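# Tuck chair under desk and park cart in bay

## Task

Slide the office chair fully beneath the desk so that it stands upright with every wheel on the floor; bring the utility cart into the yellow-taped bay so that all four of its wheels sit inside the tape and none touches it; keep the desk roughly where it started, with everything on it still there and nothing overhanging its edges; the robot must not topple or finish leaning, or the task fails; at the end, release whatever you hold and back the robot away.

## Robot and tools

Robot: TidyBot++, a single-arm mobile robot. The base is 0.54 m long, 0.50 m wide and 0.38 m tall and rides on four powered casters. On top sits one seven-joint arm with a two-finger gripper. The shoulder is 0.12 m ahead of the base centre and 0.68 m up. Segment lengths: upper arm 0.42 m, forearm 0.31 m, hand 0.31 m. Cameras: base_camera (fixed on the base) and wrist_camera (looks along the hand).

Frames: the base frame has its origin on the floor below the base centre, x ahead, y to the left, z up, in metres. hand_pose is reported there, as the point between the finger pads; the hand's own z axis runs out along the fingers and the fingers close along its y axis. The odometry frame equals the base frame at the start of the scene; base_odometry counts wheel rotation only, so slip shows up as travel, and heading (rad, -3.142 to 3.142) is positive to the left. base_tilt is in degrees, positive when leaning forward or right.

move: one action per call, plus optional cameras (list of base_camera, wrist_camera or all; [] means none; omitted means all) and blocking (true or omitted waits until everything is at rest; false returns after about 0.5 s while motion continues). The action may combine:
- base: an object of relative offsets from where the base is when the command starts, measured along its current axes: translate_m (metres, forward positive, -2 to 2), strafe_m (metres, left positive, -2 to 2), rotate_rad (radians, counter-clockwise from above positive, -6.3 to 6.3). Translate and strafe together give one straight-line move.
- joints: absolute angles by name. joint_1_rad (any angle, positive is clockwise from above, opposite to base heading), joint_2_rad shoulder -2.249 to 2.249 (0 is upright, positive leans forward), joint_3_rad (any angle), joint_4_rad elbow -2.579 to 2.579 (0 straight), joint_5_rad (any angle), joint_6_rad wrist -2.099 to 2.099, joint_7_rad (any angle; with hand down, positive is counter-clockwise from above), gripper_pos 0 (open, about 85 mm gap) to 1 (closed, squeezing 100 to 150 N). Any-angle joints take the short way round, so send steps under half a turn.
- target: an absolute hand pose as one list of seven numbers [x, y, z, qw, qx, qy, qz], metres in the base frame, matching the hand_pose line. Alongside a target, joints may contain only gripper_pos.
- speeds: caps for this action only: translate_m and strafe_m 0.05 to 0.5 m/s (give one of them for a combined move), rotate_rad 0.1 to 1.57 rad/s.
Unknown keys make a call invalid; out-of-range numbers get it refused. A move with no action just reports state and images.

wait: seconds from 0 to 10, plus cameras; returns early when all motion has settled. stop: brakes everything still running; braked parts say stopped and may keep pressing. zoom_image: camera plus region [x0, y0, x1, y1] in pixels, top-left origin, at most 504 by 504; base_camera images are 644x364, wrist_camera 644x476. finished_scene: scene, the current scene's number; it cannot be undone and everything must stay correct without the robot.

Results: move reports done when all motions finished, otherwise the worst status. off_target means resting short of the goal and possibly still pushing. contact_stop and time_out are unplanned stops; after one, the part holds where it halted and the rest of that reply's move, wait and finished_scene calls are skipped (a refused call does the same). A base that is blocked pushes until it times out and may still say done. joint command not followed and pose unreachable mean a safety check held back arm targets (not_followed). ARM HIT means a hard hit on the base or the arm itself. hand_target is where the joint targets would place the hand. motor_effort gives percent of each motor's maximum, with the peak of the last action in brackets. on_its_own lists things the robot did unprompted. A Motor temperatures line lists arm joints in joint_positions order; MOTOR HOT appears at 60 °C and an over-temperature stop (limit_stop_at_motor_heat) at 75 °C. A torque fault freezes the arm for 10 s.

Hand targets usually land within about 3 cm. To correct, add the wanted position minus the reported hand_pose to your previous target. To hold still, resend hand_target, not hand_pose, particularly when carrying something. Loads make the arm sag. Poses low and close in front of the base pointing forward are unreliable and may drive the arm into the base; nothing stops the arm from hitting the base or furniture. The arm starts folded, pointing down, reaching 0.08 m beyond the base front; a down-pointing hand reaches about 0.94 m high at most, near the base.

Cautions: the base can drift a few centimetres over many moves; check with cameras. The robot can tip if the raised arm snags while the base drives, if the hand pushes or pulls sideways high up, or if the arm stretches far out or swings while extended; backing off or retracting the arm rights it. Avoid dropping things, releasing moving parts, slamming, hard impacts, very hard pushes and overloading the gripper. Occasional outside tugs may disturb held or loose objects. Push the chair and cart gently at low speed, keep the desk and its load steady, then open the gripper and drive away.

Each tool is called after ">>>" by a JSON object that holds its "method" and its "body", one argument or row to a line.

## Session

>>> {"method": "move", "body": {

}}

Scene clock: 0.00 s.
Motor temperatures (°C): [31 34 27 29 39 47 40]
base_odometry: x=+0.000 y=+0.000 heading=+0.000
base_tilt: forward=+0.4 right=-0.2
base_status: not commanded
joint_positions: joint_1_rad=-0.045 joint_2_rad=-0.358 joint_3_rad=+3.189 joint_4_rad=-2.513 joint_5_rad=+0.022 joint_6_rad=-0.921 joint_7_rad=+1.551 gripper_pos=+0.000
joint_status: not commanded
motor_effort: joint_1_rad=+0 joint_2_rad=-1 joint_3_rad=+0 joint_4_rad=+15 joint_5_rad=-1 joint_6_rad=+1 joint_7_rad=+0
hand_pose: x=+0.2547 y=-0.0026 z=+0.5920 quat_wxyz=(+0.001, +0.999, -0.003, +0.033) (m; base frame)
hand_target: x=+0.2546 y=-0.0026 z=+0.5919 quat_wxyz=(+0.001, +0.999, -0.003, +0.033) (m; base frame)
hand_status: not commanded
pictures: base_camera, wrist_camera
camera_calibration:
wrist_camera: T_world_to_cam=[[-0.00107719, -0.999987, -0.00500201, -0.000101024], [-0.999356, 0.00125593, -0.0358699, 0.328711], [0.0358757, 0.00496014, -0.999344, 0.719834], [0, 0, 0, 1]] pos_world=[0.302674, -0.00408434, 0.731152]

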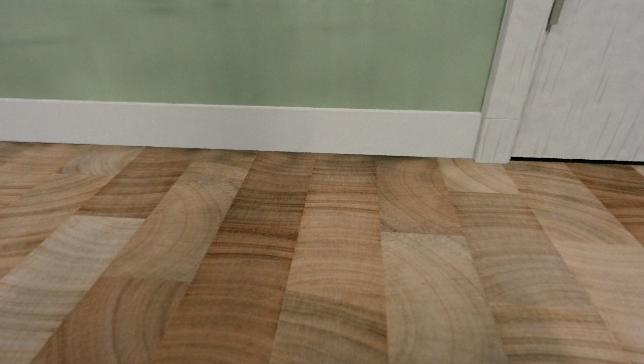

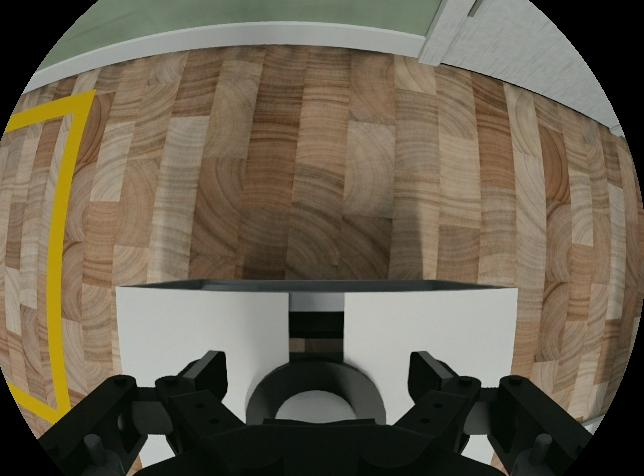

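>>> {"method": "move", "body": {
  "joints": {"joint_6_rad":0.3}
}}

>>> {"method": "move", "body": {
  "joints": {"joint_1_rad":-1.57},
  "cameras": ["wrist_camera"]
}}

>>> {"method": "move", "body": {
  "joints": {"joint_1_rad":-3.0},
  "cameras": ["wrist_camera"]
}}

>>> {"method": "move", "body": {
  "joints": {"joint_1_rad":-4.5},
  "cameras": ["wrist_camera"]
}}

Scene clock: 2.03 s.
Motor temperatures (°C): [31 34 27 29 39 47 40]
move: done
base_odometry: x=+0.000 y=+0.000 heading=+0.000
base_tilt: forward=+0.4 right=-0.2
base_status: not commanded
joint_positions: joint_1_rad=-0.045 joint_2_rad=-0.358 joint_3_rad=+3.189 joint_4_rad=-2.511 joint_5_rad=+0.022 joint_6_rad=+0.232 joint_7_rad=+1.551 gripper_pos=+0.000
joint_status: all done
motor_effort: joint_1_rad=+0(0) joint_2_rad=-6(6) joint_3_rad=+0(1) joint_4_rad=+20(20) joint_5_rad=-1(2) joint_6_rad=+8(9) joint_7_rad=+0(0)
hand_pose: x=+0.5271 y=+0.0014 z=+0.7964 quat_wxyz=(-0.009, +0.820, -0.002, +0.573) (m; base frame)
hand_target: x=+0.5331 y=+0.0016 z=+0.8151 quat_wxyz=(-0.009, +0.800, -0.002, +0.600) (m; base frame)
hand_status: not commanded
pictures: base_camera, wrist_camera
camera_calibration:
wrist_camera: T_world_to_cam=[[0.013929, -0.999808, -0.0137709, 0.00429019], [-0.370743, 0.00762647, -0.928704, 0.988054], [0.928631, 0.0180414, -0.370566, -0.0570562], [0, 0, 0, 1]] pos_world=[0.419239, -0.00221663, 0.896526]

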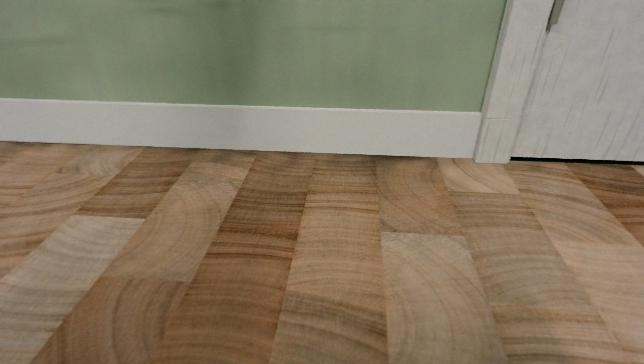

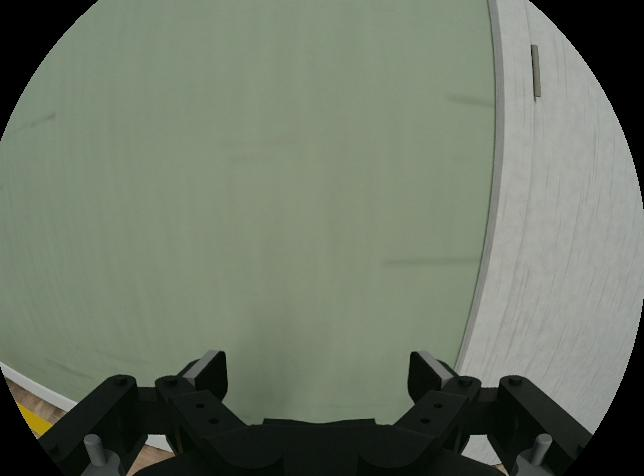

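Scene clock: 4.80 s.
Motor temperatures (°C): [31 34 27 29 39 47 40]
move: done
base_odometry: x=+0.000 y=+0.000 heading=+0.000
base_tilt: forward=+0.4 right=-0.2
base_status: not commanded
joint_positions: joint_1_rad=-1.558 joint_2_rad=-0.358 joint_3_rad=+3.189 joint_4_rad=-2.511 joint_5_rad=+0.022 joint_6_rad=+0.233 joint_7_rad=+1.551 gripper_pos=+0.000
joint_status: all done
motor_effort: joint_1_rad=+0(1) joint_2_rad=-6(6) joint_3_rad=+0(1) joint_4_rad=+20(20) joint_5_rad=-1(2) joint_6_rad=+8(9) joint_7_rad=+0(0)
hand_pose: x=+0.1413 y=+0.4076 z=+0.7967 quat_wxyz=(-0.400, +0.597, +0.561, +0.411) (m; base frame)
hand_target: x=+0.1364 y=+0.4137 z=+0.8151 quat_wxyz=(-0.421, +0.580, +0.551, +0.427) (m; base frame)
hand_status: not commanded
pictures: wrist_camera
camera_calibration:
wrist_camera: T_world_to_cam=[[0.998932, -0.0441062, -0.0137701, -0.112928], [-0.0290895, -0.368771, -0.929065, 0.947619], [0.0358995, 0.928473, -0.369661, 0.0483197], [0, 0, 0, 1]] pos_world=[0.138638, 0.29961, 0.896706]

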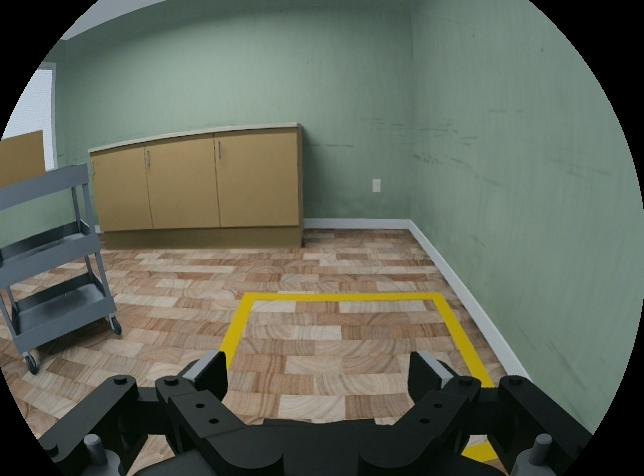

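Scene clock: 7.47 s.
Motor temperatures (°C): [31 34 27 29 39 47 40]
move: done
base_odometry: x=+0.000 y=+0.000 heading=+0.000
base_tilt: forward=+0.4 right=-0.2
base_status: not commanded
joint_positions: joint_1_rad=-2.988 joint_2_rad=-0.358 joint_3_rad=+3.189 joint_4_rad=-2.511 joint_5_rad=+0.022 joint_6_rad=+0.233 joint_7_rad=+1.551 gripper_pos=+0.000
joint_status: all done
motor_effort: joint_1_rad=+0(2) joint_2_rad=-6(6) joint_3_rad=+0(1) joint_4_rad=+19(20) joint_5_rad=+0(2) joint_6_rad=+9(9) joint_7_rad=+0(0)
hand_pose: x=-0.2815 y=+0.0793 z=+0.7968 quat_wxyz=(-0.572, +0.084, +0.815, +0.048) (m; base frame)
hand_target: x=-0.2882 y=+0.0753 z=+0.8151 quat_wxyz=(-0.598, +0.077, +0.797, +0.047) (m; base frame)
hand_status: not commanded
pictures: wrist_camera
camera_calibration:
wrist_camera: T_world_to_cam=[[0.183936, 0.982842, -0.0137699, -0.0159439], [0.360755, -0.0805321, -0.929177, 0.901296], [-0.914343, 0.165941, -0.369378, 0.16113], [0, 0, 0, 1]] pos_world=[-0.174886, 0.0615155, 0.896762]

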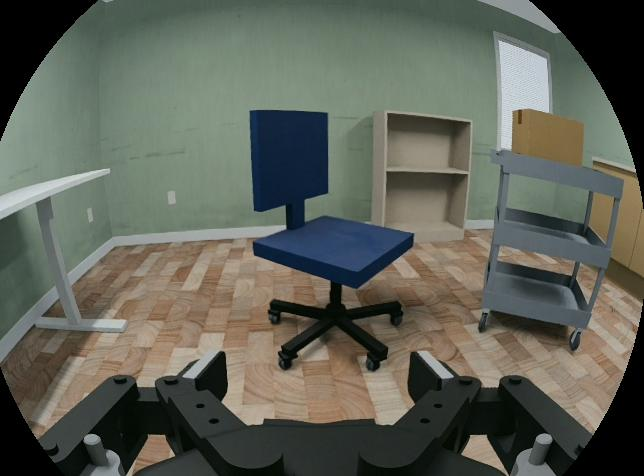

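Scene clock: 10.20 s.
Motor temperatures (°C): [31 34 26 29 39 47 40]
move: done
base_odometry: x=+0.000 y=+0.000 heading=+0.000
base_tilt: forward=+0.4 right=-0.2
base_status: not commanded
joint_positions: joint_1_rad=-4.488 joint_2_rad=-0.358 joint_3_rad=+3.189 joint_4_rad=-2.511 joint_5_rad=+0.022 joint_6_rad=+0.233 joint_7_rad=+1.551 gripper_pos=+0.000
joint_status: all done
motor_effort: joint_1_rad=+0(1) joint_2_rad=-6(6) joint_3_rad=+0(1) joint_4_rad=+20(20) joint_5_rad=-1(2) joint_6_rad=+9(9) joint_7_rad=+0(0)
hand_pose: x=+0.0116 y=-0.3939 z=+0.7969 quat_wxyz=(-0.451, -0.494, +0.653, -0.354) (m; base frame)
hand_target: x=+0.0151 y=-0.4008 z=+0.8151 quat_wxyz=(-0.469, -0.487, +0.635, -0.373) (m; base frame)
hand_status: not commanded
pictures: wrist_camera
camera_calibration:
wrist_camera: T_world_to_cam=[[-0.967362, 0.253024, -0.0137697, 0.12106], [0.105816, 0.353987, -0.929245, 0.931675], [-0.230247, -0.900373, -0.369208, 0.0795614], [0, 0, 0, 1]] pos_world=[0.0368413, -0.288797, 0.896796]

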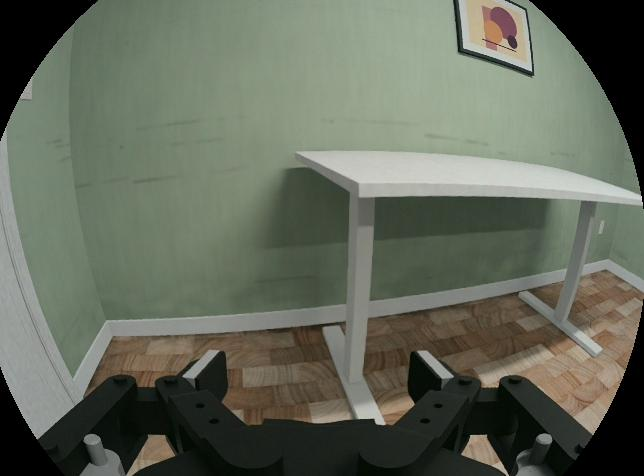

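>>> {"method": "move", "body": {
  "joints": {"joint_1_rad":0.0,"joint_3_rad":3.14,"joint_5_rad":0,"joint_7_rad":1.57},
  "base": {"translate_m":-0.5,"strafe_m":0.5,"rotate_rad":1.9}
}}

>>> {"method": "move", "body": {
  "joints": {"joint_2_rad":0.85,"joint_4_rad":-2.5,"joint_6_rad":1.78}
}}

Scene clock: 14.97 s.
Motor temperatures (°C): [31 34 26 29 39 47 40]
move: done
base_odometry: x=-0.500 y=+0.500 heading=+1.900
base_tilt: forward=+0.4 right=-0.2
base_status: done
joint_positions: joint_1_rad=-6.274 joint_2_rad=-0.358 joint_3_rad=+3.154 joint_4_rad=-2.511 joint_5_rad=+0.022 joint_6_rad=+0.236 joint_7_rad=+1.551 gripper_pos=+0.000
joint_status: all done
motor_effort: joint_1_rad=+0(2) joint_2_rad=-6(9) joint_3_rad=+0(3) joint_4_rad=+20(20) joint_5_rad=-1(2) joint_6_rad=+9(9) joint_7_rad=+0(1)
hand_pose: x=+0.5271 y=-0.0062 z=+0.7977 quat_wxyz=(-0.003, -0.818, +0.008, -0.575) (m; base frame)
hand_target: x=+0.5325 y=+0.0020 z=+0.8151 quat_wxyz=(+0.000, -0.800, +0.000, -0.600) (m; base frame)
hand_status: not commanded
pictures: base_camera, wrist_camera
camera_calibration:
wrist_camera: T_world_to_cam=[[-0.00802254, -0.999967, -0.0015509, -0.00144416], [-0.366511, 0.00438346, -0.930404, 0.988331], [0.930379, -0.00689578, -0.366534, -0.0607078], [0, 0, 0, 1]] pos_world=[0.418704, -0.00619505, 0.897293]

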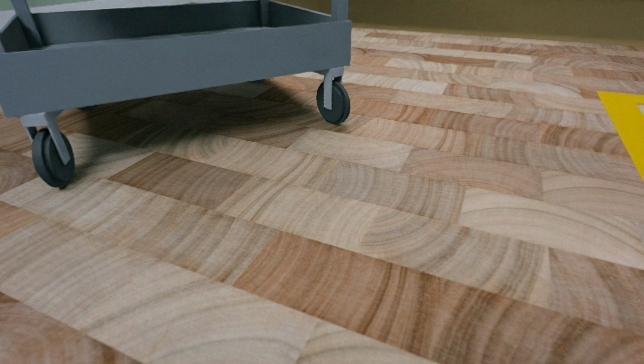

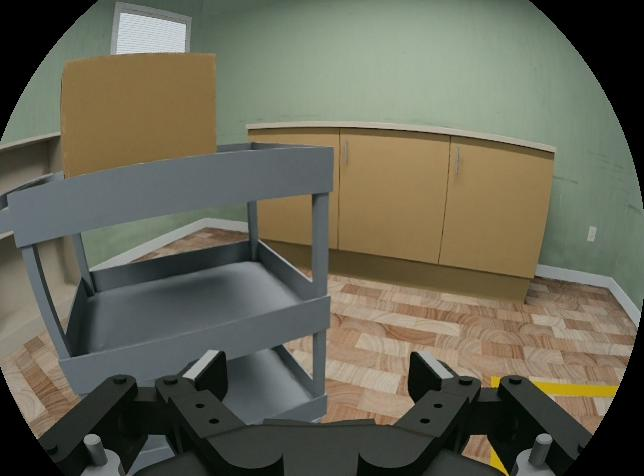

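Scene clock: 17.83 s.
Motor temperatures (°C): [31 34 26 29 39 47 40]
move: done
base_odometry: x=-0.500 y=+0.500 heading=+1.900
base_tilt: forward=+0.4 right=-0.2
base_status: not commanded
joint_positions: joint_1_rad=-6.274 joint_2_rad=+0.831 joint_3_rad=+3.154 joint_4_rad=-2.511 joint_5_rad=+0.022 joint_6_rad=+1.709 joint_7_rad=+1.551 gripper_pos=+0.000
joint_status: all done
motor_effort: joint_1_rad=+0(1) joint_2_rad=-30(31) joint_3_rad=-1(1) joint_4_rad=+3(20) joint_5_rad=-1(2) joint_6_rad=+9(10) joint_7_rad=+0(1)
hand_pose: x=+0.6781 y=-0.0022 z=+0.6379 quat_wxyz=(+0.007, -0.729, +0.004, -0.685) (m; base frame)
hand_target: x=+0.6814 y=+0.0020 z=+0.6522 quat_wxyz=(+0.001, -0.707, +0.000, -0.707) (m; base frame)
hand_status: not commanded
pictures: base_camera, wrist_camera
camera_calibration:
wrist_camera: T_world_to_cam=[[0.00932288, -0.999902, -0.0104708, -0.00254012], [-0.0911995, 0.00957739, -0.995787, 0.750099], [0.995789, 0.0102385, -0.0911013, -0.479735], [0, 0, 0, 1]] pos_world=[0.546147, -0.00481208, 0.703207]

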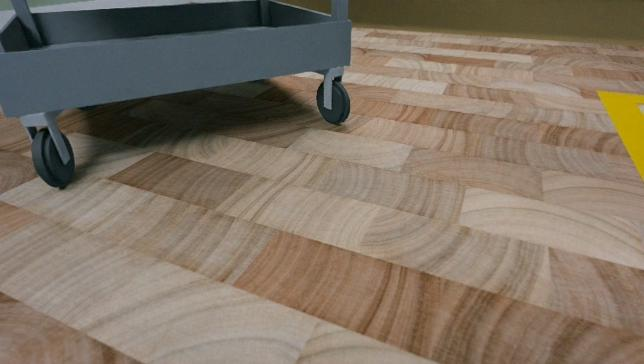

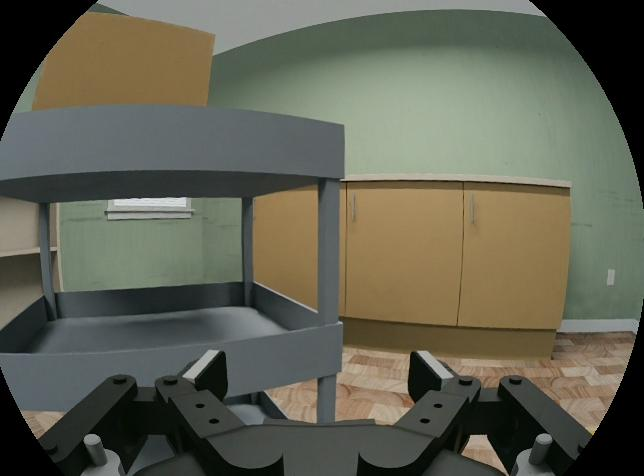

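>>> {"method": "move", "body": {
  "base": {"translate_m":0.30,"strafe_m":-0.017},
  "speeds": {"translate_m":0.25}
}}

Scene clock: 20.00 s.
Motor temperatures (°C): [31 34 26 29 39 47 40]
move: done
base_odometry: x=-0.581 y=+0.790 heading=+1.901
base_tilt: forward=+0.4 right=-0.2
base_status: done
joint_positions: joint_1_rad=-6.274 joint_2_rad=+0.833 joint_3_rad=+3.154 joint_4_rad=-2.508 joint_5_rad=+0.022 joint_6_rad=+1.713 joint_7_rad=+1.551 gripper_pos=+0.000
joint_status: not commanded
motor_effort: joint_1_rad=+0(1) joint_2_rad=-30(32) joint_3_rad=+0(1) joint_4_rad=+3(4) joint_5_rad=-1(2) joint_6_rad=+9(10) joint_7_rad=+0(1)
hand_pose: x=+0.6789 y=-0.0020 z=+0.6389 quat_wxyz=(+0.007, -0.727, +0.004, -0.687) (m; base frame)
hand_target: x=+0.6814 y=+0.0020 z=+0.6522 quat_wxyz=(+0.001, -0.707, +0.000, -0.707) (m; base frame)
hand_status: not commanded
pictures: base_camera, wrist_camera
camera_calibration:
wrist_camera: T_world_to_cam=[[0.00972702, -0.999898, -0.0104328, -0.00266201], [-0.0863876, 0.00955399, -0.996216, 0.748158], [0.996214, 0.0105915, -0.0862859, -0.483822], [0, 0, 0, 1]] pos_world=[0.546648, -0.00468524, 0.703552]

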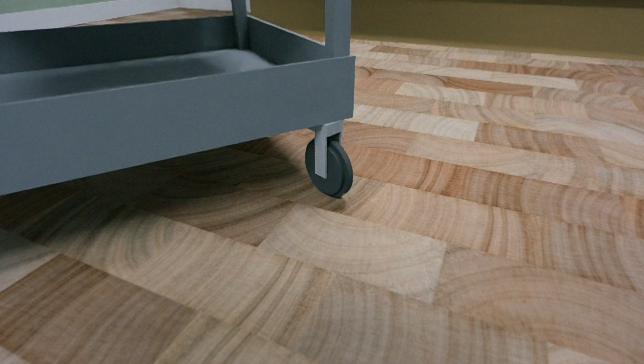

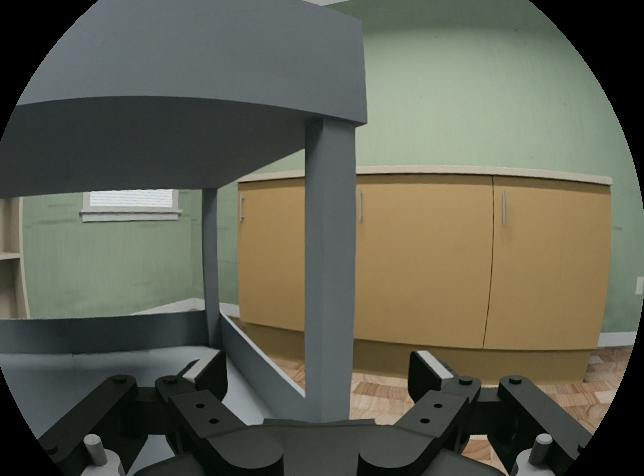

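>>> {"method": "move", "body": {
  "base": {"translate_m":0.105,"strafe_m":-0.008},
  "speeds": {"translate_m":0.15}
}}

>>> {"method": "move", "body": {
  "joints": {"gripper_pos":1}
}}

Scene clock: 21.47 s.
Motor temperatures (°C): [31 34 26 29 39 47 40]
move: done
base_odometry: x=-0.608 y=+0.892 heading=+1.902
base_tilt: forward=+0.4 right=-0.2
base_status: done
joint_positions: joint_1_rad=-6.274 joint_2_rad=+0.833 joint_3_rad=+3.154 joint_4_rad=-2.507 joint_5_rad=+0.022 joint_6_rad=+1.714 joint_7_rad=+1.551 gripper_pos=+0.000
joint_status: not commanded
motor_effort: joint_1_rad=+0(2) joint_2_rad=-30(31) joint_3_rad=-1(1) joint_4_rad=+3(5) joint_5_rad=-1(2) joint_6_rad=+9(10) joint_7_rad=+0(0)
hand_pose: x=+0.6793 y=-0.0018 z=+0.6391 quat_wxyz=(+0.007, -0.727, +0.004, -0.687) (m; base frame)
hand_target: x=+0.6814 y=+0.0020 z=+0.6522 quat_wxyz=(+0.001, -0.707, +0.000, -0.707) (m; base frame)
hand_status: not commanded
pictures: base_camera, wrist_camera
camera_calibration:
wrist_camera: T_world_to_cam=[[0.0100802, -0.999895, -0.0104065, -0.00274309], [-0.085017, 0.00951232, -0.996334, 0.747499], [0.996329, 0.010928, -0.0849122, -0.485177], [0, 0, 0, 1]] pos_world=[0.546973, -0.00455123, 0.703533]

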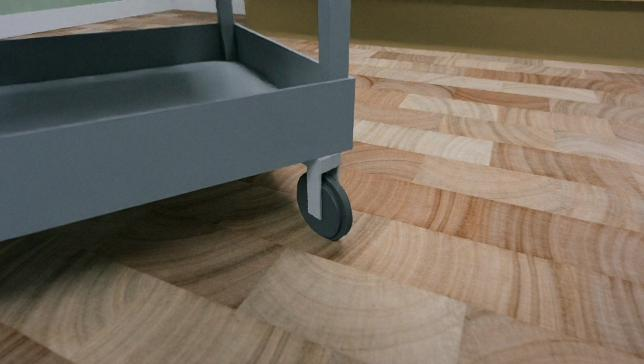

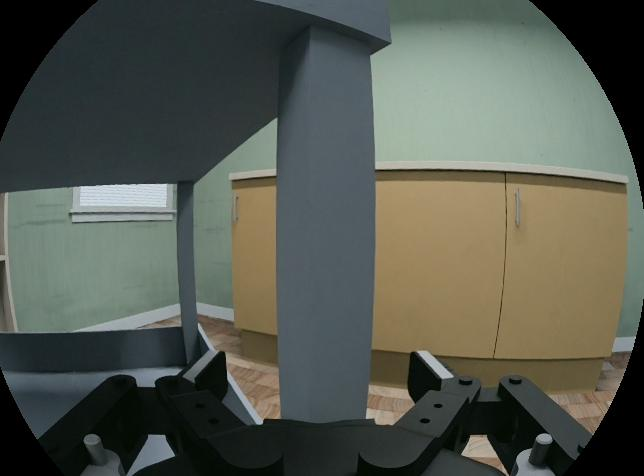

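Scene clock: 22.57 s.
Motor temperatures (°C): [31 34 26 29 39 47 40]
move: off_target
base_odometry: x=-0.608 y=+0.892 heading=+1.902
base_tilt: forward=+0.4 right=-0.2
base_status: not commanded
joint_positions: joint_1_rad=-6.274 joint_2_rad=+0.833 joint_3_rad=+3.154 joint_4_rad=-2.507 joint_5_rad=+0.022 joint_6_rad=+1.714 joint_7_rad=+1.551 gripper_pos=+0.670
joint_status: gripper_pos off_target (ended at +0.670, target +1.000)
motor_effort: joint_1_rad=-1(3) joint_2_rad=-31(31) joint_3_rad=-1(3) joint_4_rad=+4(5) joint_5_rad=-1(4) joint_6_rad=+9(10) joint_7_rad=+0(0)
hand_pose: x=+0.6793 y=-0.0020 z=+0.6391 quat_wxyz=(+0.007, -0.726, +0.004, -0.687) (m; base frame)
hand_target: x=+0.6814 y=+0.0020 z=+0.6522 quat_wxyz=(+0.001, -0.707, +0.000, -0.707) (m; base frame)
hand_status: not commanded
pictures: base_camera, wrist_camera
camera_calibration:
wrist_camera: T_world_to_cam=[[0.00950484, -0.999902, -0.0102965, -0.00258298], [-0.0848529, 0.0094533, -0.996349, 0.747434], [0.996348, 0.0103438, -0.0847547, -0.48528], [0, 0, 0, 1]] pos_world=[0.546955, -0.0046288, 0.703549]

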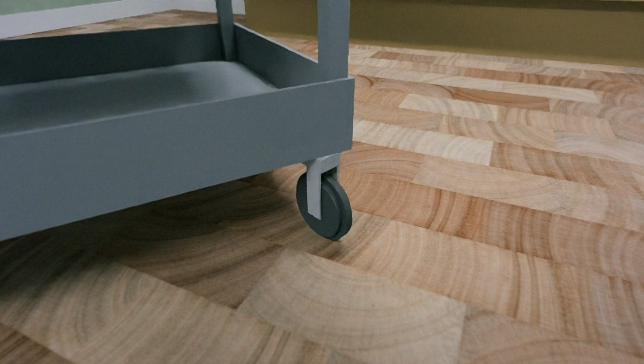

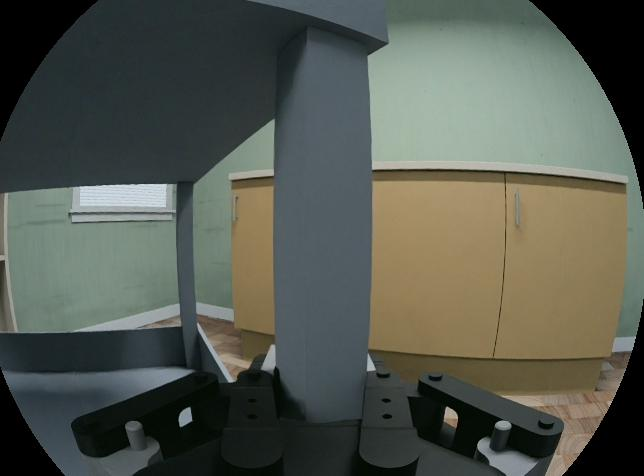

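>>> {"method": "move", "body": {
  "base": {"translate_m":-0.684,"strafe_m":-0.728,"rotate_rad":-0.8},
  "speeds": {"translate_m":0.2,"rotate_rad":0.17}
}}

Scene clock: 28.67 s.
Motor temperatures (°C): [31 34 26 29 39 47 40]
move: done
base_odometry: x=+0.303 y=+0.481 heading=+1.100
base_tilt: forward=+0.4 right=-0.2
base_status: done
joint_positions: joint_1_rad=-6.255 joint_2_rad=+0.840 joint_3_rad=+3.143 joint_4_rad=-2.494 joint_5_rad=+0.022 joint_6_rad=+1.717 joint_7_rad=+1.551 gripper_pos=+0.739
joint_status: not commanded
on_its_own: gripper_pos moved +0.069 toward your old target +1.000
motor_effort: joint_1_rad=-5(17) joint_2_rad=-31(33) joint_3_rad=-3(10) joint_4_rad=+3(5) joint_5_rad=+3(16) joint_6_rad=+10(12) joint_7_rad=+2(4)
hand_pose: x=+0.6831 y=-0.0086 z=+0.6399 quat_wxyz=(+0.005, -0.723, +0.011, -0.691) (m; base frame)
hand_target: x=+0.6814 y=+0.0020 z=+0.6522 quat_wxyz=(+0.001, -0.707, +0.000, -0.707) (m; base frame)
hand_status: not commanded
pictures: base_camera, wrist_camera
camera_calibration:
wrist_camera: T_world_to_cam=[[-0.00257226, -0.999837, -0.0178437, 0.00378926], [-0.0750411, 0.0179865, -0.997018, 0.742386], [0.997177, -0.00122557, -0.0750752, -0.495788], [0, 0, 0, 1]] pos_world=[0.550107, -0.0101719, 0.703019]

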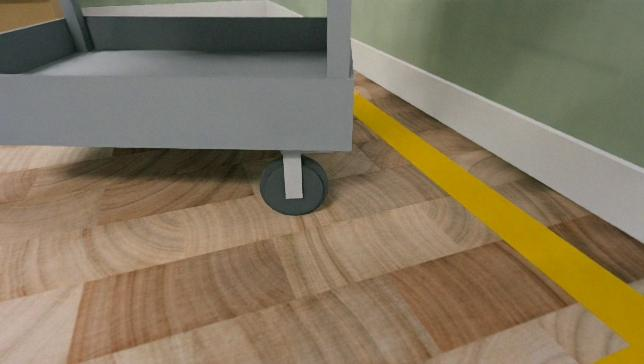

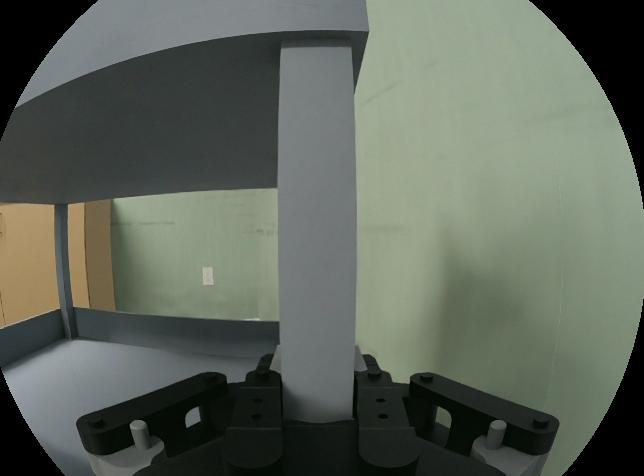

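>>> {"method": "move", "body": {
  "base": {"translate_m":0.01,"strafe_m":-0.085,"rotate_rad":0.3},
  "speeds": {"strafe_m":0.08,"rotate_rad":0.2}
}}

>>> {"method": "move", "body": {
  "joints": {"gripper_pos":0}
}}

>>> {"method": "move", "body": {
  "base": {"translate_m":-0.35},
  "speeds": {"translate_m":0.25}
}}

>>> {"method": "move", "body": {
  "base": {"translate_m":-0.3},
  "joints": {"joint_2_rad":-0.358,"joint_6_rad":0}
}}

Scene clock: 30.93 s.
Motor temperatures (°C): [31 34 26 29 39 47 40]
move: done
base_odometry: x=+0.383 y=+0.451 heading=+1.399
base_tilt: forward=+0.4 right=-0.2
base_status: done
joint_positions: joint_1_rad=-6.244 joint_2_rad=+0.840 joint_3_rad=+3.161 joint_4_rad=-2.497 joint_5_rad=-0.039 joint_6_rad=+1.718 joint_7_rad=+1.551 gripper_pos=+0.739
joint_status: not commanded
motor_effort: joint_1_rad=-6(15) joint_2_rad=-31(33) joint_3_rad=-3(8) joint_4_rad=+3(5) joint_5_rad=+4(15) joint_6_rad=+10(12) joint_7_rad=+2(6)
hand_pose: x=+0.6809 y=-0.0409 z=+0.6394 quat_wxyz=(-0.033, -0.723, +0.032, -0.690) (m; base frame)
hand_target: x=+0.6814 y=+0.0020 z=+0.6522 quat_wxyz=(+0.001, -0.707, +0.000, -0.707) (m; base frame)
hand_status: not commanded
pictures: base_camera, wrist_camera
camera_calibration:
wrist_camera: T_world_to_cam=[[-0.0854438, -0.996317, 0.00724027, 0.0120422], [-0.0767274, -0.000665493, -0.997052, 0.742684], [0.993384, -0.0857475, -0.0763879, -0.493695], [0, 0, 0, 1]] pos_world=[0.548442, -0.029841, 0.702695]

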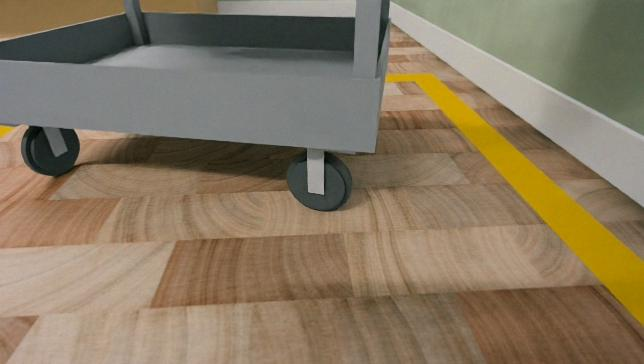

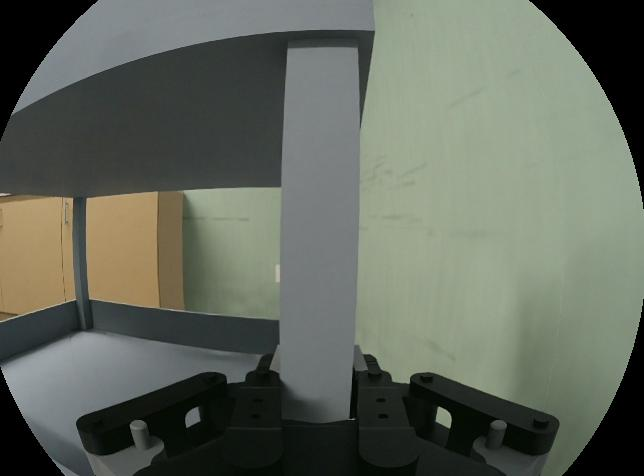

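Scene clock: 32.03 s.
Motor temperatures (°C): [31 34 26 29 39 47 40]
move: done
base_odometry: x=+0.384 y=+0.451 heading=+1.400
base_tilt: forward=+0.4 right=-0.2
base_status: not commanded
joint_positions: joint_1_rad=-6.276 joint_2_rad=+0.840 joint_3_rad=+3.157 joint_4_rad=-2.497 joint_5_rad=-0.037 joint_6_rad=+1.720 joint_7_rad=+1.551 gripper_pos=+0.000
joint_status: all done
motor_effort: joint_1_rad=+0(6) joint_2_rad=-30(32) joint_3_rad=+0(4) joint_4_rad=+3(4) joint_5_rad=-1(5) joint_6_rad=+9(11) joint_7_rad=+0(2)
hand_pose: x=+0.6820 y=-0.0201 z=+0.6398 quat_wxyz=(-0.018, -0.723, +0.020, -0.690) (m; base frame)
hand_target: x=+0.6814 y=+0.0020 z=+0.6522 quat_wxyz=(+0.001, -0.707, +0.000, -0.707) (m; base frame)
hand_status: not commanded
pictures: base_camera, wrist_camera
camera_calibration:
wrist_camera: T_world_to_cam=[[-0.0475753, -0.998862, 0.00348002, 0.00943126], [-0.0751761, 0.000106471, -0.99717, 0.742241], [0.996035, -0.0477023, -0.0750956, -0.494893], [0, 0, 0, 1]] pos_world=[0.549178, -0.014266, 0.702944]

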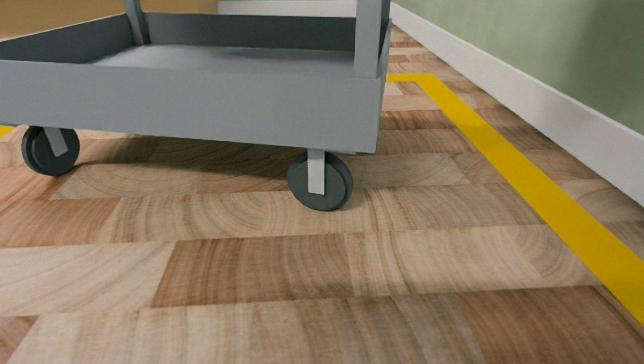

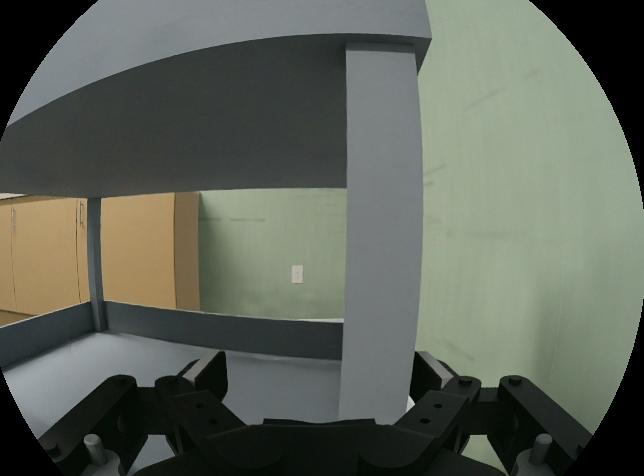

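Scene clock: 34.30 s.
Motor temperatures (°C): [31 34 26 29 39 47 40]
move: done
base_odometry: x=+0.324 y=+0.106 heading=+1.401
base_tilt: forward=+0.4 right=-0.2
base_status: done
joint_positions: joint_1_rad=-6.276 joint_2_rad=+0.840 joint_3_rad=+3.157 joint_4_rad=-2.497 joint_5_rad=-0.037 joint_6_rad=+1.720 joint_7_rad=+1.551 gripper_pos=+0.000
joint_status: not commanded
motor_effort: joint_1_rad=+0(1) joint_2_rad=-30(32) joint_3_rad=+0(1) joint_4_rad=+3(4) joint_5_rad=-1(2) joint_6_rad=+9(9) joint_7_rad=+0(0)
hand_pose: x=+0.6820 y=-0.0200 z=+0.6398 quat_wxyz=(-0.018, -0.723, +0.020, -0.691) (m; base frame)
hand_target: x=+0.6814 y=+0.0020 z=+0.6522 quat_wxyz=(+0.001, -0.707, +0.000, -0.707) (m; base frame)
hand_status: not commanded
pictures: base_camera, wrist_camera
camera_calibration:
wrist_camera: T_world_to_cam=[[-0.0474642, -0.998867, 0.00346486, 0.00942713], [-0.07508, 0.000108653, -0.997178, 0.742191], [0.996047, -0.0475903, -0.0750001, -0.494939], [0, 0, 0, 1]] pos_world=[0.549154, -0.0142185, 0.702943]

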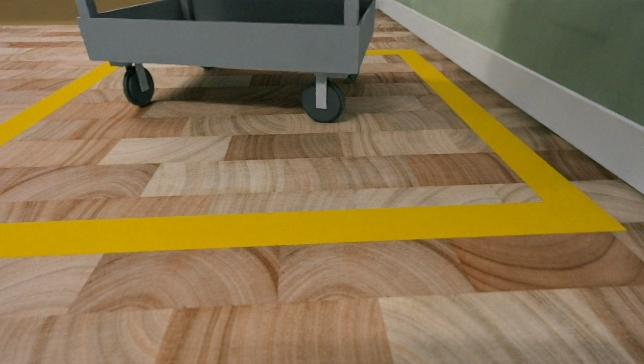

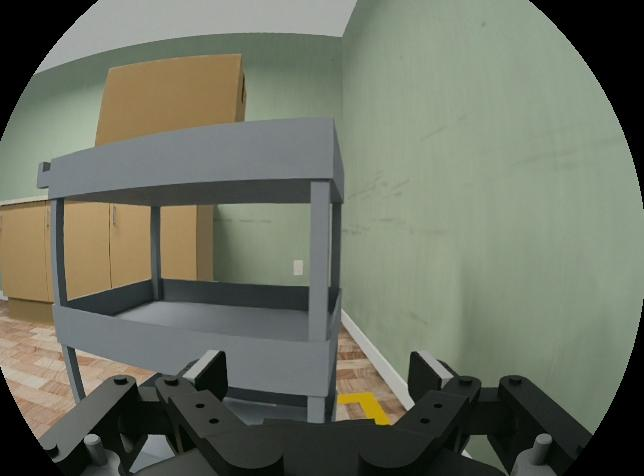

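Scene clock: 37.27 s.
Motor temperatures (°C): [31 34 26 29 39 47 40]
move: done
base_odometry: x=+0.273 y=-0.190 heading=+1.402
base_tilt: forward=+0.4 right=-0.2
base_status: done
joint_positions: joint_1_rad=-6.276 joint_2_rad=-0.346 joint_3_rad=+3.157 joint_4_rad=-2.497 joint_5_rad=-0.037 joint_6_rad=+0.055 joint_7_rad=+1.551 gripper_pos=+0.000
joint_status: all done
motor_effort: joint_1_rad=+0(1) joint_2_rad=-6(33) joint_3_rad=+0(1) joint_4_rad=+19(20) joint_5_rad=-1(2) joint_6_rad=+8(11) joint_7_rad=+0(1)
hand_pose: x=+0.5087 y=-0.0078 z=+0.7494 quat_wxyz=(+0.010, -0.866, +0.035, -0.499) (m; base frame)
hand_target: x=+0.4979 y=+0.0019 z=+0.7376 quat_wxyz=(+0.000, -0.878, +0.000, -0.479) (m; base frame)
hand_status: not commanded
pictures: base_camera, wrist_camera
camera_calibration:
wrist_camera: T_world_to_cam=[[-0.043122, -0.997738, -0.0515716, 0.0520061], [-0.524535, 0.0665427, -0.848784, 0.956397], [0.850296, -0.00955015, -0.526218, 0.0991008], [0, 0, 0, 1]] pos_world=[0.419641, -0.0108063, 0.866605]

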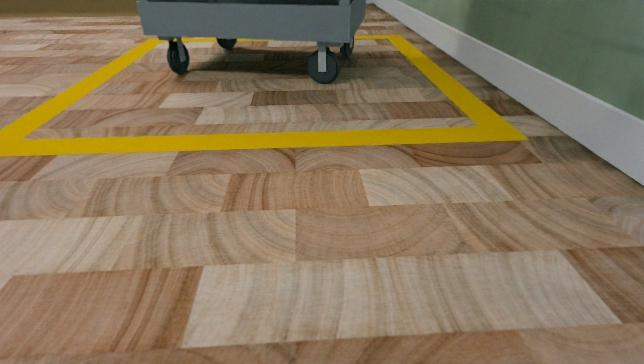

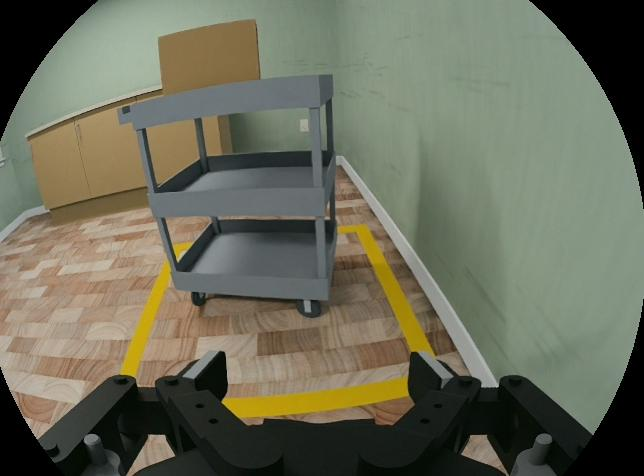

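>>> {"method": "zoom_image", "body": {
  "camera": "base_camera",
  "region": [120, 0, 440, 160]
}}

Scaled by 1.575.

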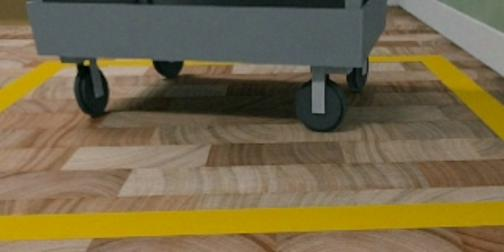

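>>> {"method": "move", "body": {
  "base": {"translate_m":0.173,"strafe_m":0.71,"rotate_rad":1.44},
  "joints": {"joint_6_rad":0.3,"gripper_pos":1}
}}

Scene clock: 40.43 s.
Motor temperatures (°C): [31 34 26 29 39 47 40]
move: done
base_odometry: x=-0.398 y=+0.100 heading=+2.843
base_tilt: forward=+0.4 right=-0.2
base_status: done
joint_positions: joint_1_rad=-6.277 joint_2_rad=-0.351 joint_3_rad=+3.154 joint_4_rad=-2.493 joint_5_rad=-0.037 joint_6_rad=+0.275 joint_7_rad=+1.551 gripper_pos=+0.999
joint_status: all done
motor_effort: joint_1_rad=+0(1) joint_2_rad=-6(8) joint_3_rad=+1(2) joint_4_rad=+20(22) joint_5_rad=-2(2) joint_6_rad=+9(10) joint_7_rad=+0(0)
hand_pose: x=+0.5365 y=-0.0097 z=+0.8158 quat_wxyz=(+0.009, -0.803, +0.034, -0.595) (m; base frame)
hand_target: x=+0.5359 y=+0.0020 z=+0.8225 quat_wxyz=(+0.000, -0.796, +0.000, -0.605) (m; base frame)
hand_status: not commanded
pictures: base_camera, wrist_camera
camera_calibration:
wrist_camera: T_world_to_cam=[[-0.0358873, -0.998061, -0.0508576, 0.0502962], [-0.318889, 0.0596666, -0.945912, 0.996295], [0.947112, -0.0177283, -0.320412, -0.109543], [0, 0, 0, 1]] pos_world=[0.423262, -0.0111889, 0.909867]

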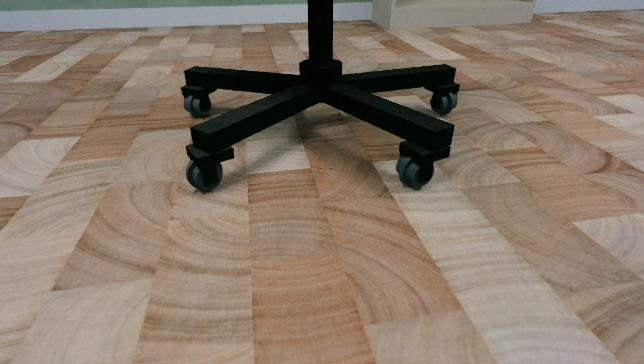

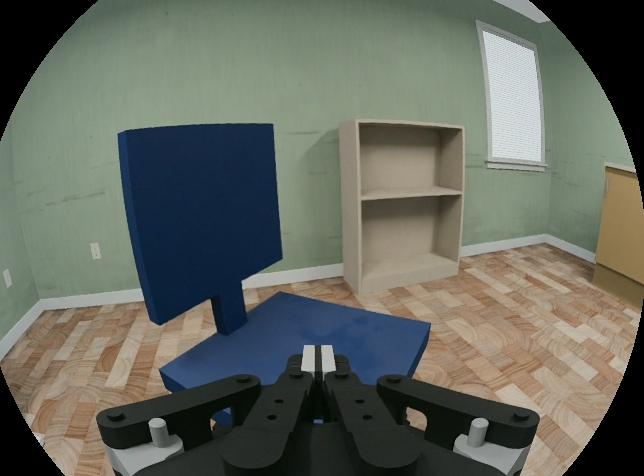

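>>> {"method": "move", "body": {
  "base": {"translate_m":0.289,"strafe_m":0.633,"rotate_rad":0.157},
  "joints": {"joint_1_rad":0.74,"joint_5_rad":0,"gripper_pos":0},
  "cameras": ["wrist_camera"]
}}

>>> {"method": "move", "body": {
  "joints": {"joint_2_rad":0.35,"joint_6_rad":1.33}
}}

Scene clock: 43.73 s.
Motor temperatures (°C): [31 34 26 29 39 47 40]
move: done
base_odometry: x=-0.860 y=-0.419 heading=+3.001
base_tilt: forward=+0.4 right=-0.2
base_status: done
joint_positions: joint_1_rad=-5.556 joint_2_rad=-0.352 joint_3_rad=+3.149 joint_4_rad=-2.493 joint_5_rad=-0.037 joint_6_rad=+0.275 joint_7_rad=+1.551 gripper_pos=+0.000
joint_status: all done
motor_effort: joint_1_rad=+0(2) joint_2_rad=-6(7) joint_3_rad=+0(2) joint_4_rad=+20(21) joint_5_rad=-1(2) joint_6_rad=+8(9) joint_7_rad=+0(0)
hand_pose: x=+0.4275 y=-0.2812 z=+0.8161 quat_wxyz=(-0.201, -0.741, +0.312, -0.560) (m; base frame)
hand_target: x=+0.4283 y=-0.2796 z=+0.8225 quat_wxyz=(-0.218, -0.742, +0.287, -0.564) (m; base frame)
hand_status: not commanded
pictures: wrist_camera
camera_calibration:
wrist_camera: T_world_to_cam=[[-0.682497, -0.729231, -0.0491906, 0.126104], [-0.201897, 0.252785, -0.946223, 0.982549], [0.70245, -0.635863, -0.319755, -0.0808313], [0, 0, 0, 1]] pos_world=[0.341219, -0.207813, 0.910067]

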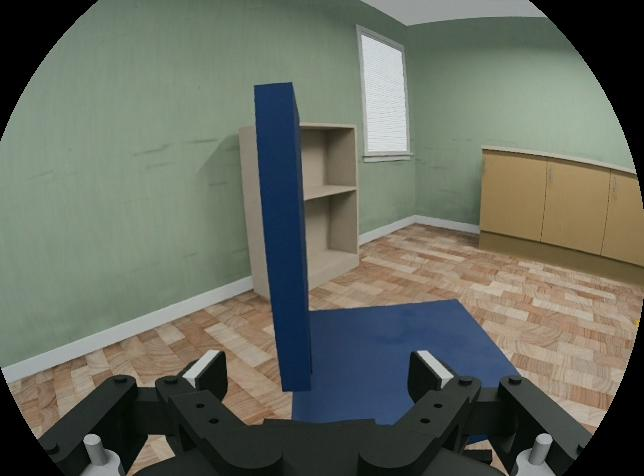

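Scene clock: 46.07 s.
Motor temperatures (°C): [31 34 26 29 39 47 40]
move: done
base_odometry: x=-0.860 y=-0.419 heading=+3.001
base_tilt: forward=+0.4 right=-0.2
base_status: not commanded
joint_positions: joint_1_rad=-5.556 joint_2_rad=+0.333 joint_3_rad=+3.149 joint_4_rad=-2.494 joint_5_rad=-0.037 joint_6_rad=+1.259 joint_7_rad=+1.551 gripper_pos=+0.000
joint_status: all done
motor_effort: joint_1_rad=+0(1) joint_2_rad=-23(24) joint_3_rad=+0(1) joint_4_rad=+11(20) joint_5_rad=-2(2) joint_6_rad=+9(10) joint_7_rad=+0(0)
hand_pose: x=+0.5182 y=-0.3727 z=+0.7815 quat_wxyz=(-0.256, -0.651, +0.274, -0.660) (m; base frame)
hand_target: x=+0.5233 y=-0.3663 z=+0.7918 quat_wxyz=(-0.261, -0.642, +0.249, -0.676) (m; base frame)
hand_status: not commanded
pictures: base_camera, wrist_camera
camera_calibration:
wrist_camera: T_world_to_cam=[[-0.690752, -0.722708, -0.0235805, 0.106233], [-0.00256739, 0.0350617, -0.999382, 0.848449], [0.723088, -0.690264, -0.0260744, -0.474251], [0, 0, 0, 1]] pos_world=[0.418484, -0.280331, 0.838064]

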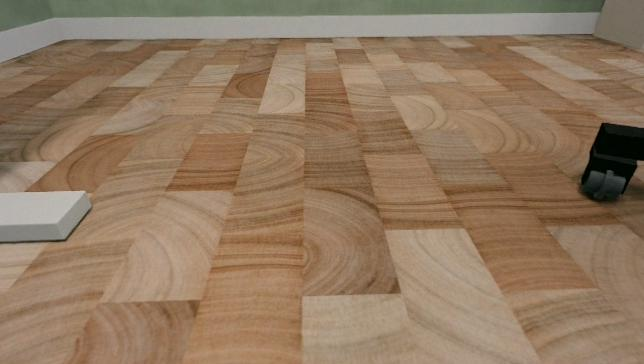

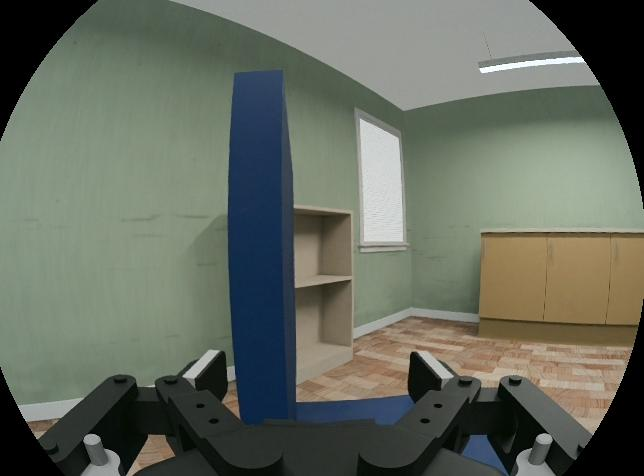

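>>> {"method": "move", "body": {
  "base": {"translate_m":0.127,"strafe_m":-0.041},
  "speeds": {"translate_m":0.2},
  "cameras": ["wrist_camera"]
}}

Scene clock: 47.60 s.
Motor temperatures (°C): [31 34 26 29 39 47 40]
move: done
base_odometry: x=-0.980 y=-0.361 heading=+3.001
base_tilt: forward=+0.4 right=-0.2
base_status: done
joint_positions: joint_1_rad=-5.552 joint_2_rad=+0.337 joint_3_rad=+3.149 joint_4_rad=-2.494 joint_5_rad=-0.037 joint_6_rad=+1.263 joint_7_rad=+1.551 gripper_pos=+0.000
joint_status: not commanded
motor_effort: joint_1_rad=+0(1) joint_2_rad=-23(25) joint_3_rad=+0(1) joint_4_rad=+11(13) joint_5_rad=-1(2) joint_6_rad=+9(10) joint_7_rad=+0(0)
hand_pose: x=+0.5170 y=-0.3746 z=+0.7803 quat_wxyz=(-0.257, -0.650, +0.276, -0.659) (m; base frame)
hand_target: x=+0.5233 y=-0.3663 z=+0.7918 quat_wxyz=(-0.261, -0.642, +0.249, -0.676) (m; base frame)
hand_status: not commanded
pictures: wrist_camera
camera_calibration:
wrist_camera: T_world_to_cam=[[-0.693652, -0.71993, -0.0234064, 0.106444], [-0.00309269, 0.0354712, -0.999366, 0.847692], [0.720304, -0.693139, -0.0268312, -0.473737], [0, 0, 0, 1]] pos_world=[0.417692, -0.281802, 0.836935]

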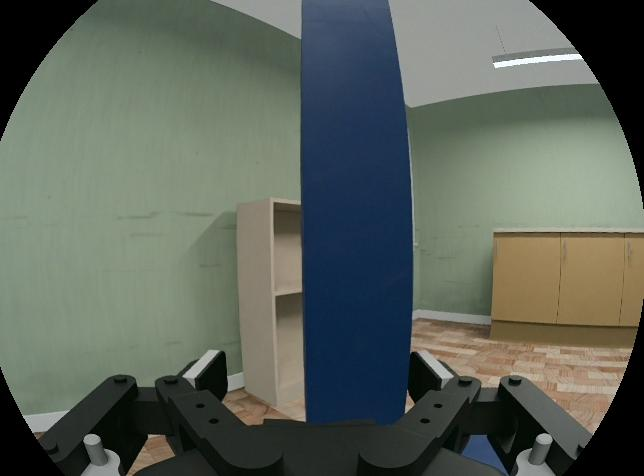

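>>> {"method": "move", "body": {
  "base": {"translate_m":0.028,"strafe_m":-0.042},
  "speeds": {"translate_m":0.1},
  "cameras": []
}}

>>> {"method": "move", "body": {
  "joints": {"gripper_pos":1}
}}

Scene clock: 51.37 s.
Motor temperatures (°C): [31 34 26 29 39 47 40]
move: done
base_odometry: x=-1.002 y=-0.316 heading=+3.001
base_tilt: forward=+0.4 right=-0.2
base_status: done
joint_positions: joint_1_rad=-5.549 joint_2_rad=+0.342 joint_3_rad=+3.148 joint_4_rad=-2.497 joint_5_rad=-0.036 joint_6_rad=+1.266 joint_7_rad=+1.551 gripper_pos=+0.000
joint_status: not commanded
motor_effort: joint_1_rad=+0(3) joint_2_rad=-23(25) joint_3_rad=+0(3) joint_4_rad=+11(19) joint_5_rad=-1(4) joint_6_rad=+9(10) joint_7_rad=+0(0)
hand_pose: x=+0.5159 y=-0.3750 z=+0.7771 quat_wxyz=(-0.257, -0.652, +0.277, -0.658) (m; base frame)
hand_target: x=+0.5233 y=-0.3663 z=+0.7918 quat_wxyz=(-0.261, -0.642, +0.249, -0.676) (m; base frame)
hand_status: not commanded
pictures: none
No camera images: "cameras" was empty.

Scene clock: 52.47 s.
Motor temperatures (°C): [31 34 26 29 39 47 40]
move: off_target
base_odometry: x=-1.002 y=-0.316 heading=+3.001
base_tilt: forward=+0.4 right=-0.2
base_status: not commanded
joint_positions: joint_1_rad=-5.557 joint_2_rad=+0.341 joint_3_rad=+3.135 joint_4_rad=-2.503 joint_5_rad=-0.026 joint_6_rad=+1.271 joint_7_rad=+1.565 gripper_pos=+0.496
joint_status: gripper_pos off_target (ended at +0.496, target +1.000)
motor_effort: joint_1_rad=+2(6) joint_2_rad=-21(23) joint_3_rad=+1(6) joint_4_rad=+14(15) joint_5_rad=-3(6) joint_6_rad=+8(9) joint_7_rad=-3(7)
hand_pose: x=+0.5237 y=-0.3639 z=+0.7771 quat_wxyz=(-0.252, -0.657, +0.263, -0.660) (m; base frame)
hand_target: x=+0.5233 y=-0.3663 z=+0.7918 quat_wxyz=(-0.261, -0.642, +0.249, -0.676) (m; base frame)
hand_status: not commanded
pictures: base_camera, wrist_camera
camera_calibration:
wrist_camera: T_world_to_cam=[[-0.673429, -0.739182, -0.0101689, 0.0908139], [-0.0165901, 0.0288637, -0.999446, 0.848854], [0.739065, -0.672887, -0.0317007, -0.469907], [0, 0, 0, 1]] pos_world=[0.422532, -0.273568, 0.83441]

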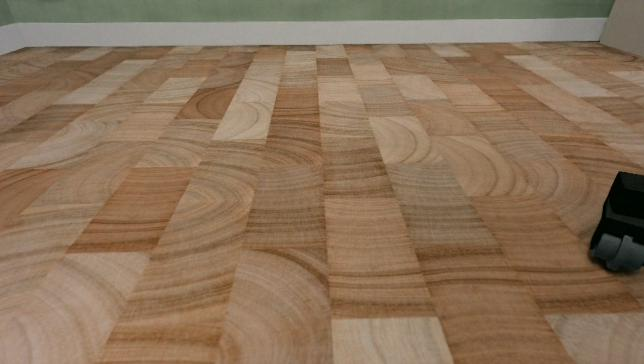

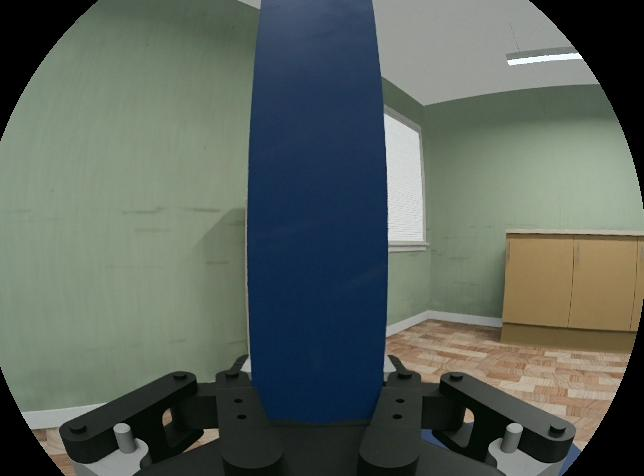

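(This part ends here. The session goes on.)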